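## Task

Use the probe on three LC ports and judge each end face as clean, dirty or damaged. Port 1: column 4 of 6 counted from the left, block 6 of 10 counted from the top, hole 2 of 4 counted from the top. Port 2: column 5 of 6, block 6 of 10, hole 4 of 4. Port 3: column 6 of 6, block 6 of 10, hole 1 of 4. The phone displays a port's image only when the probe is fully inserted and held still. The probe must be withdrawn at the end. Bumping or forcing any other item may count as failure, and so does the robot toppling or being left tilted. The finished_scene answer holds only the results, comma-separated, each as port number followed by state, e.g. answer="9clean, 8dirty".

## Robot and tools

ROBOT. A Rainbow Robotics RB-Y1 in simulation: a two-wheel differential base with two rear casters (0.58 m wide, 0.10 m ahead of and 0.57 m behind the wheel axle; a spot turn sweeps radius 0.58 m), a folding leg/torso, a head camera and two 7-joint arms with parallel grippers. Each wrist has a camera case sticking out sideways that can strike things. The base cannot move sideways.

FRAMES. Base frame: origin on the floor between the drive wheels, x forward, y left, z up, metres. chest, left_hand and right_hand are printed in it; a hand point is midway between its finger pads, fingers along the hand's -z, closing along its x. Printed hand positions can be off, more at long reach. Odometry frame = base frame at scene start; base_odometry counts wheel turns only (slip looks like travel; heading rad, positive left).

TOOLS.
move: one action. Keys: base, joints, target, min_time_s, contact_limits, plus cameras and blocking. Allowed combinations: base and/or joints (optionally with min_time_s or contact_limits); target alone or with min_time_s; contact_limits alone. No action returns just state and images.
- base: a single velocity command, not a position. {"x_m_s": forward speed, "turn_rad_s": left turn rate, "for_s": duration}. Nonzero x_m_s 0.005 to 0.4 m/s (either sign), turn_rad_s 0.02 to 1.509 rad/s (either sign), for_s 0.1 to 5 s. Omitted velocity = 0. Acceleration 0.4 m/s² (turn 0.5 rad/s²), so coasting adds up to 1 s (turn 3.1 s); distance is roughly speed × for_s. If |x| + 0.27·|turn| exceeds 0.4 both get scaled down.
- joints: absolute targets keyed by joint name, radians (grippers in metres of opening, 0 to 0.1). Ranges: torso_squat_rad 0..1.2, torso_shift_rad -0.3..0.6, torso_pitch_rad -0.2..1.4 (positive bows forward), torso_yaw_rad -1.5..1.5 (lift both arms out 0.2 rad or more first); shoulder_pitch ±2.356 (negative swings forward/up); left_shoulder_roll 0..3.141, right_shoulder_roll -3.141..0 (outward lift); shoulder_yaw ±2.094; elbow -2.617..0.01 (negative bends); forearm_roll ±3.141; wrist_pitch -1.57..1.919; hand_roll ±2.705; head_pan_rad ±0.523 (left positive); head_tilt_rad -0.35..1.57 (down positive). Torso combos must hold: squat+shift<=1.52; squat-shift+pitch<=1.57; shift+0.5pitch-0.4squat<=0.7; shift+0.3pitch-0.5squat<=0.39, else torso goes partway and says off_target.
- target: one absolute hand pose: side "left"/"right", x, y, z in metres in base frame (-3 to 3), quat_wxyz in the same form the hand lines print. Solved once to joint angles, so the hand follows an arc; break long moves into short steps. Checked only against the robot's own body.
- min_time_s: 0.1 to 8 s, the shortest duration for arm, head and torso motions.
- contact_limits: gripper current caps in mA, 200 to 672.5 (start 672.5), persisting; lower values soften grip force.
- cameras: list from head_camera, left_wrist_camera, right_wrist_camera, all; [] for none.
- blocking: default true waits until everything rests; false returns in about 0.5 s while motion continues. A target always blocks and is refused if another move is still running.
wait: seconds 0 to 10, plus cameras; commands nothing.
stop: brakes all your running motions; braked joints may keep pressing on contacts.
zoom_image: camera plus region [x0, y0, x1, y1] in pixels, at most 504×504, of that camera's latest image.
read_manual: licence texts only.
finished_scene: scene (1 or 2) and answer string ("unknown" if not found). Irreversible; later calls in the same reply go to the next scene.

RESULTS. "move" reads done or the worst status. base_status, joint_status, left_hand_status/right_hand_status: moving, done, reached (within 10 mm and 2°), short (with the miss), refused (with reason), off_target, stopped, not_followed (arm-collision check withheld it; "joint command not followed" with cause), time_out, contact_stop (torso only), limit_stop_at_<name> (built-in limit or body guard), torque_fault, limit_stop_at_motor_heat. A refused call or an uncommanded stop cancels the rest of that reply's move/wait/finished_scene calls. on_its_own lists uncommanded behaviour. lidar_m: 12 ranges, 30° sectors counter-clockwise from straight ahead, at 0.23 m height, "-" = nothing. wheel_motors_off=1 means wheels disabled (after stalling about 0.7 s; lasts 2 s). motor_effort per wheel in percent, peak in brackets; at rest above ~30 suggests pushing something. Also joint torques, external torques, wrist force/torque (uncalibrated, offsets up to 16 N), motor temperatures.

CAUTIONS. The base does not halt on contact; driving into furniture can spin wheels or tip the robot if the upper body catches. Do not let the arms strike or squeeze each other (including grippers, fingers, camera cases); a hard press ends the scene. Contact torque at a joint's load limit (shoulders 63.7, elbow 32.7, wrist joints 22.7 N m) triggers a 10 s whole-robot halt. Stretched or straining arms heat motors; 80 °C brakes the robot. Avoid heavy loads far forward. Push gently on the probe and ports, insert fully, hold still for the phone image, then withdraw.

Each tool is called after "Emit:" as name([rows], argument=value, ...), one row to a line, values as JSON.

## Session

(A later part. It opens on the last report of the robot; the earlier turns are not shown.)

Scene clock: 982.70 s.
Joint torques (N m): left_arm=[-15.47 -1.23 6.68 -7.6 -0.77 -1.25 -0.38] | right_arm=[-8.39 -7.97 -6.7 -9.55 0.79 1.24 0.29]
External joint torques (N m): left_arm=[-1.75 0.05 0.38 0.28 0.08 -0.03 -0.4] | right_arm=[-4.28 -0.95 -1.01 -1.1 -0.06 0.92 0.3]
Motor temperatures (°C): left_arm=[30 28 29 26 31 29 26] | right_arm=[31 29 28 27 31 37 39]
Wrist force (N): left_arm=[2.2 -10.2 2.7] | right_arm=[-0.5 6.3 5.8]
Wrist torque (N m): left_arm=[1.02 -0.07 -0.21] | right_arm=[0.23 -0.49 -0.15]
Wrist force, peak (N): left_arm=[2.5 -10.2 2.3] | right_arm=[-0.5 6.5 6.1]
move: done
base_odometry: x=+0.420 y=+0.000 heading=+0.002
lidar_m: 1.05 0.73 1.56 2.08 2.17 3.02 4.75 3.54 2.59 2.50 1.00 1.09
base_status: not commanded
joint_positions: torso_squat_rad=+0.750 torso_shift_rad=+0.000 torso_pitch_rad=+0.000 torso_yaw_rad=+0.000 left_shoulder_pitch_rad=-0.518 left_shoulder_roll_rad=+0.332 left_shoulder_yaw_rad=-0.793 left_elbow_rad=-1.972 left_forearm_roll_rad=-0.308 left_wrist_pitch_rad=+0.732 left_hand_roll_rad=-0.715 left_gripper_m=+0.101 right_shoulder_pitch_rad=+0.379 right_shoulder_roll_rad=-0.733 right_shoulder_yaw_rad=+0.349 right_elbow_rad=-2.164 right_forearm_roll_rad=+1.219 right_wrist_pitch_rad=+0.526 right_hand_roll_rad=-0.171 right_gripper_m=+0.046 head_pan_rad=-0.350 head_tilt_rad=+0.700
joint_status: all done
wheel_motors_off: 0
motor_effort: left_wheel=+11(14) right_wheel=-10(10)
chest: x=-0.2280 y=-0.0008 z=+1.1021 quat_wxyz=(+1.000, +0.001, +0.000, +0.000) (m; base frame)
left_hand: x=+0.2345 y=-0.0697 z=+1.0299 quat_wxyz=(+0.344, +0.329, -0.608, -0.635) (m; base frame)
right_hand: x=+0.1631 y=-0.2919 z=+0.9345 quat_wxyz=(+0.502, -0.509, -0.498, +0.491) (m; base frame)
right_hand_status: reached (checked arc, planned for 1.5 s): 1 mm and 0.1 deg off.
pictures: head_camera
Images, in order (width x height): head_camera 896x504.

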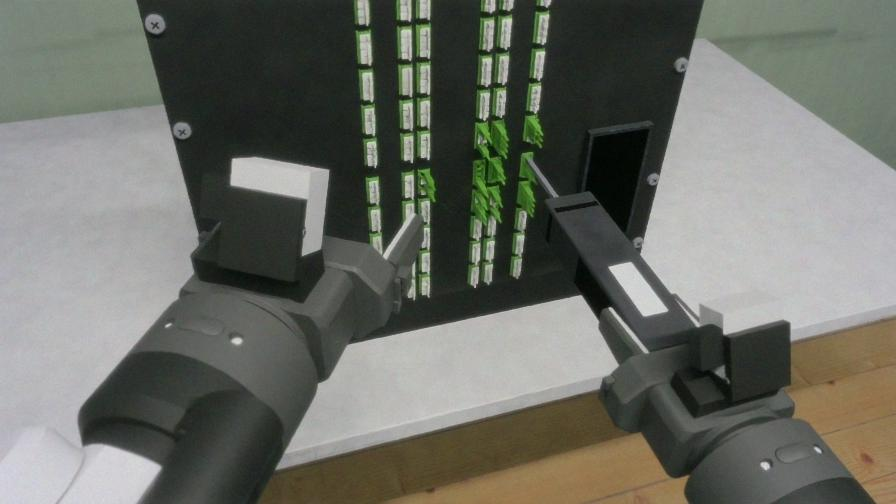

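Emit:
move(target={"side": "right", "x": 0.1660, "y": -0.2918, "z": 0.9358, "quat_wxyz": [0.5012,-0.5092,-0.4986,0.4909]}, cameras=["head_camera"], min_time_s=1.5)

Emit:
move(target={"side": "right", "x": 0.1678, "y": -0.2918, "z": 0.9362, "quat_wxyz": [0.5012,-0.5092,-0.4986,0.4909]}, cameras=["head_camera","right_wrist_camera"], min_time_s=1.5)

Scene clock: 988.43 s.
Joint torques (N m): left_arm=[-15.64 -0.94 5.92 -7.79 -0.69 -1.21 -0.29] | right_arm=[-11.16 -7.99 -8.03 -9.54 0.96 1.27 0.25]
External joint torques (N m): left_arm=[-1.92 0.34 -0.37 0.09 0.15 0.01 -0.3] | right_arm=[-6.91 -0.93 -2.3 -1.11 0.1 0.97 0.25]
Motor temperatures (°C): left_arm=[30 28 29 26 31 29 26] | right_arm=[31 29 28 27 31 37 39]
Wrist force (N): left_arm=[2.2 -9.9 2.5] | right_arm=[-0.3 6.4 15.5]
Wrist torque (N m): left_arm=[0.96 -0.08 -0.25] | right_arm=[0.37 -0.42 -0.16]
Wrist force, peak (N): left_arm=[3.0 -10.4 2.8] | right_arm=[-0.6 6.6 15.5]
move: done
base_odometry: x=+0.420 y=+0.000 heading=+0.002
lidar_m: 1.06 0.73 1.56 2.09 2.18 3.02 4.75 3.52 2.59 2.50 1.00 1.10
base_status: not commanded
joint_positions: torso_squat_rad=+0.750 torso_shift_rad=+0.000 torso_pitch_rad=+0.000 torso_yaw_rad=+0.000 left_shoulder_pitch_rad=-0.518 left_shoulder_roll_rad=+0.332 left_shoulder_yaw_rad=-0.793 left_elbow_rad=-1.972 left_forearm_roll_rad=-0.308 left_wrist_pitch_rad=+0.732 left_hand_roll_rad=-0.715 left_gripper_m=+0.101 right_shoulder_pitch_rad=+0.370 right_shoulder_roll_rad=-0.734 right_shoulder_yaw_rad=+0.351 right_elbow_rad=-2.161 right_forearm_roll_rad=+1.205 right_wrist_pitch_rad=+0.528 right_hand_roll_rad=-0.162 right_gripper_m=+0.046 head_pan_rad=-0.350 head_tilt_rad=+0.700
joint_status: all done
wheel_motors_off: 0
motor_effort: left_wheel=+11(14) right_wheel=-10(10)
chest: x=-0.2281 y=-0.0008 z=+1.1021 quat_wxyz=(+1.000, +0.001, +0.000, +0.000) (m; base frame)
left_hand: x=+0.2344 y=-0.0697 z=+1.0299 quat_wxyz=(+0.344, +0.329, -0.608, -0.635) (m; base frame)
right_hand: x=+0.1654 y=-0.2918 z=+0.9350 quat_wxyz=(+0.502, -0.509, -0.498, +0.491) (m; base frame)
right_hand_status: reached (checked arc, planned for 1.5 s): 1 mm and 0.1 deg off.
pictures: head_camera
Images, in order (width x height): head_camera 896x504.

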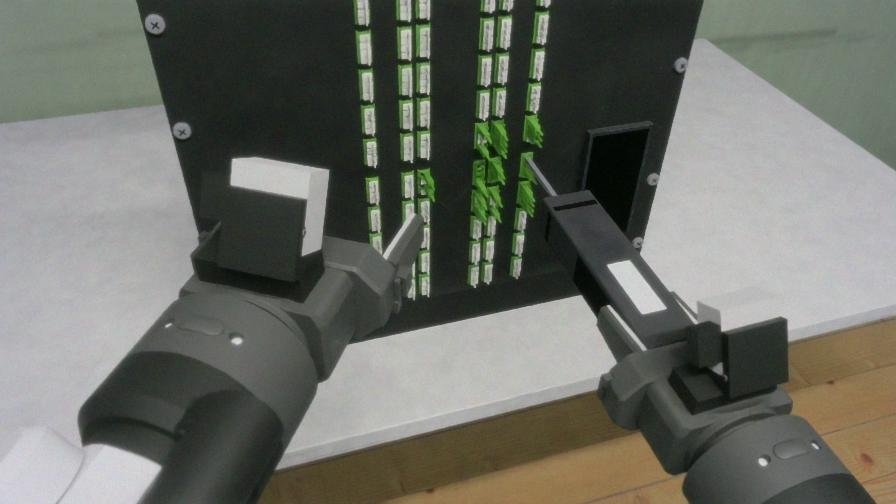

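Scene clock: 990.27 s.
Joint torques (N m): left_arm=[-15.54 -1.07 6.55 -7.82 -0.96 -1.23 -0.28] | right_arm=[-17.31 -8.16 -10.71 -7.68 0.55 1.35 0.3]
External joint torques (N m): left_arm=[-1.81 0.21 0.25 0.05 -0.11 -0.01 -0.29] | right_arm=[-12.95 -1.07 -4.94 0.73 -0.32 1.06 0.3]
Motor temperatures (°C): left_arm=[30 28 29 26 31 29 26] | right_arm=[31 29 28 27 31 37 39]
Wrist force (N): left_arm=[2.6 -9.9 2.7] | right_arm=[-0.6 4.9 41.8]
Wrist torque (N m): left_arm=[0.97 -0.04 -0.24] | right_arm=[0.02 -0.61 -0.18]
Wrist force, peak (N): left_arm=[2.7 -10.5 2.9] | right_arm=[-0.3 5.0 42.1]
move: done
base_odometry: x=+0.420 y=+0.000 heading=+0.002
lidar_m: 1.06 0.72 1.56 2.08 2.17 3.02 4.74 3.53 2.60 2.50 1.02 1.09
base_status: not commanded
joint_positions: torso_squat_rad=+0.750 torso_shift_rad=+0.000 torso_pitch_rad=-0.001 torso_yaw_rad=+0.000 left_shoulder_pitch_rad=-0.518 left_shoulder_roll_rad=+0.332 left_shoulder_yaw_rad=-0.793 left_elbow_rad=-1.972 left_forearm_roll_rad=-0.308 left_wrist_pitch_rad=+0.732 left_hand_roll_rad=-0.715 left_gripper_m=+0.101 right_shoulder_pitch_rad=+0.364 right_shoulder_roll_rad=-0.735 right_shoulder_yaw_rad=+0.352 right_elbow_rad=-2.158 right_forearm_roll_rad=+1.196 right_wrist_pitch_rad=+0.529 right_hand_roll_rad=-0.156 right_gripper_m=+0.046 head_pan_rad=-0.350 head_tilt_rad=+0.700
joint_status: all done
wheel_motors_off: 0
motor_effort: left_wheel=+11(13) right_wheel=+0(10)
chest: x=-0.2284 y=-0.0008 z=+1.1021 quat_wxyz=(+1.000, +0.001, +0.000, +0.000) (m; base frame)
left_hand: x=+0.2341 y=-0.0698 z=+1.0301 quat_wxyz=(+0.344, +0.330, -0.608, -0.635) (m; base frame)
right_hand: x=+0.1665 y=-0.2917 z=+0.9349 quat_wxyz=(+0.502, -0.508, -0.498, +0.491) (m; base frame)
right_hand_status: reached (checked arc, planned for 1.5 s): 2 mm and 0.2 deg off.
pictures: head_camera, right_wrist_camera
Images, in order (width x height): head_camera 896x504, right_wrist_camera 644x364.

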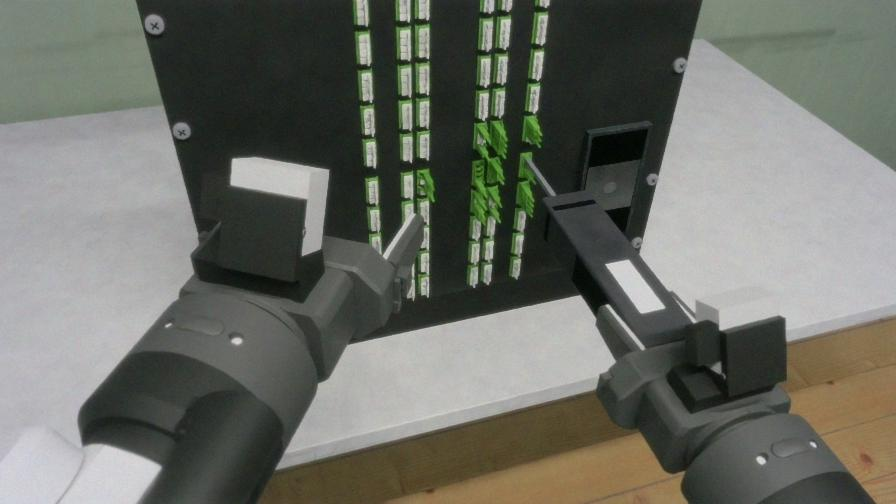

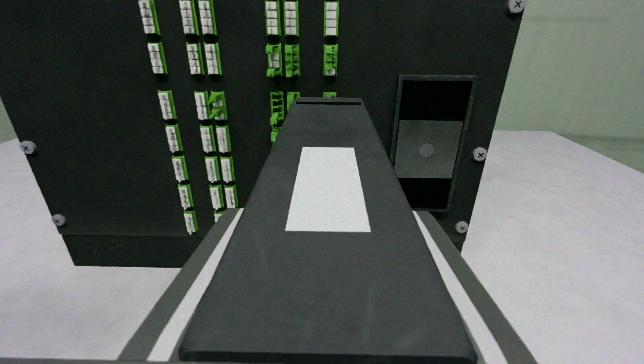

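Emit:
zoom_image(camera="right_wrist_camera", region=[411, 136, 443, 166])

Emit:
zoom_image(camera="right_wrist_camera", region=[390, 115, 470, 185])

Emit:
zoom_image(camera="head_camera", region=[596, 176, 624, 200])

Emit:
move(target={"side": "right", "x": 0.110, "y": -0.2900, "z": 0.9345, "quat_wxyz": [0.5012,-0.5092,-0.4986,0.4909]}, cameras=["head_camera","right_wrist_camera"], min_time_s=3)

Scaled by 15.750 from the camera's 644x364 image, which has a finer 1265x715 frame.

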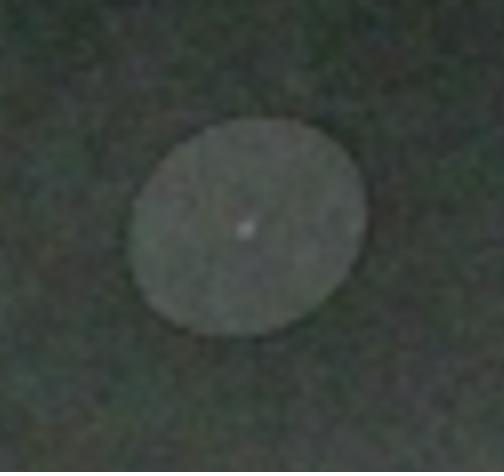

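Scaled by 6.300 from the camera's 644x364 image, which has a finer 1265x715 frame.

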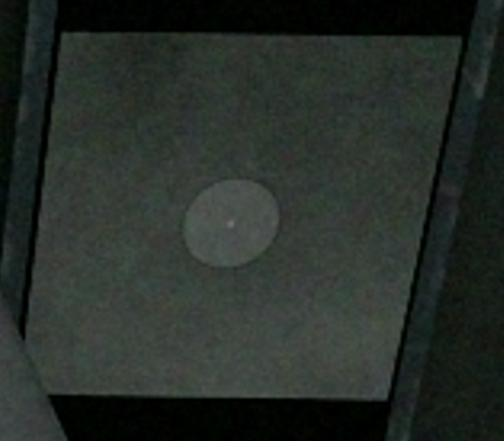

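Scaled by 18.000 from the camera's 896x504 image, which has a finer 1280x720 frame.

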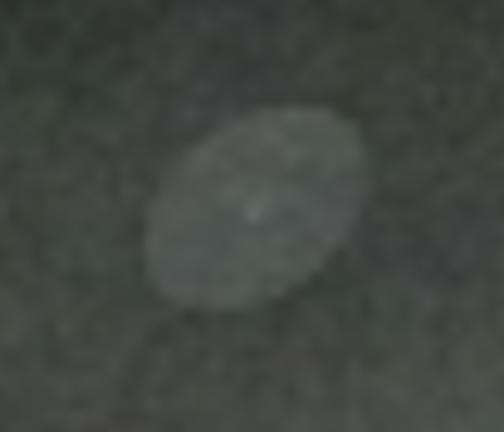

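Scene clock: 999.23 s.
Joint torques (N m): left_arm=[-15.59 -1.02 6.77 -7.39 -0.92 -1.24 -0.45] | right_arm=[-1.19 -7.26 -6.24 -11.41 1.53 1.06 -0.12]
External joint torques (N m): left_arm=[-1.87 0.26 0.47 0.49 -0.07 -0.02 -0.47] | right_arm=[-0.11 -0.89 -1.48 -2.72 0.71 0.52 -0.12]
Motor temperatures (°C): left_arm=[30 28 29 26 31 29 26] | right_arm=[31 29 28 27 31 37 39]
Wrist force (N): left_arm=[2.7 -9.4 2.1] | right_arm=[-1.6 5.7 -1.3]
Wrist torque (N m): left_arm=[0.92 -0.05 -0.26] | right_arm=[0.25 -0.20 -0.10]
Wrist force, peak (N): left_arm=[2.5 -11.0 2.9] | right_arm=[-0.5 4.7 42.2]
move: done
base_odometry: x=+0.420 y=+0.000 heading=+0.002
lidar_m: 1.06 0.74 1.54 2.09 2.16 3.03 4.74 3.53 2.60 2.50 1.01 1.11
base_status: not commanded
joint_positions: torso_squat_rad=+0.750 torso_shift_rad=+0.000 torso_pitch_rad=+0.000 torso_yaw_rad=+0.000 left_shoulder_pitch_rad=-0.518 left_shoulder_roll_rad=+0.332 left_shoulder_yaw_rad=-0.793 left_elbow_rad=-1.972 left_forearm_roll_rad=-0.308 left_wrist_pitch_rad=+0.732 left_hand_roll_rad=-0.715 left_gripper_m=+0.101 right_shoulder_pitch_rad=+0.580 right_shoulder_roll_rad=-0.742 right_shoulder_yaw_rad=+0.344 right_elbow_rad=-2.278 right_forearm_roll_rad=+1.407 right_wrist_pitch_rad=+0.531 right_hand_roll_rad=-0.292 right_gripper_m=+0.046 head_pan_rad=-0.350 head_tilt_rad=+0.700
joint_status: all done
wheel_motors_off: 0
motor_effort: left_wheel=+10(13) right_wheel=-9(9)
chest: x=-0.2279 y=-0.0008 z=+1.1021 quat_wxyz=(+1.000, +0.001, +0.000, +0.000) (m; base frame)
left_hand: x=+0.2345 y=-0.0697 z=+1.0298 quat_wxyz=(+0.344, +0.329, -0.608, -0.635) (m; base frame)
right_hand: x=+0.1112 y=-0.2894 z=+0.9338 quat_wxyz=(+0.503, -0.507, -0.496, +0.493) (m; base frame)
right_hand_status: reached (checked arc, planned for 3.0 s): 1 mm and 0.5 deg off.
pictures: head_camera, right_wrist_camera
Images, in order (width x height): head_camera 896x504, right_wrist_camera 644x364.

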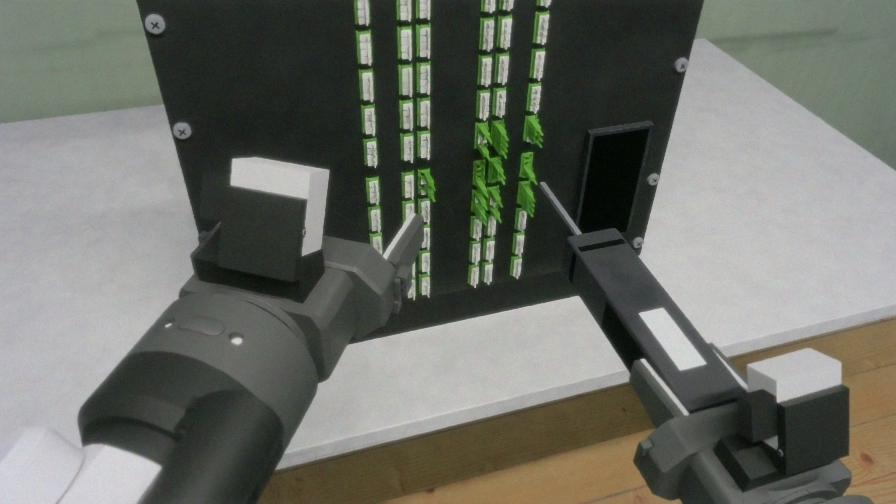

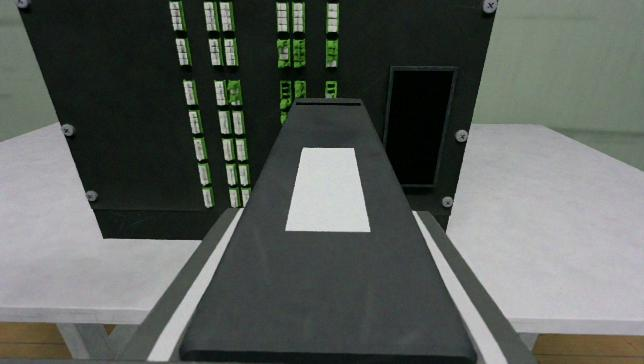

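Emit:
finished_scene(scene=1, answer="1clean, 2damaged, 3clean")

The scene is finished: the task was done.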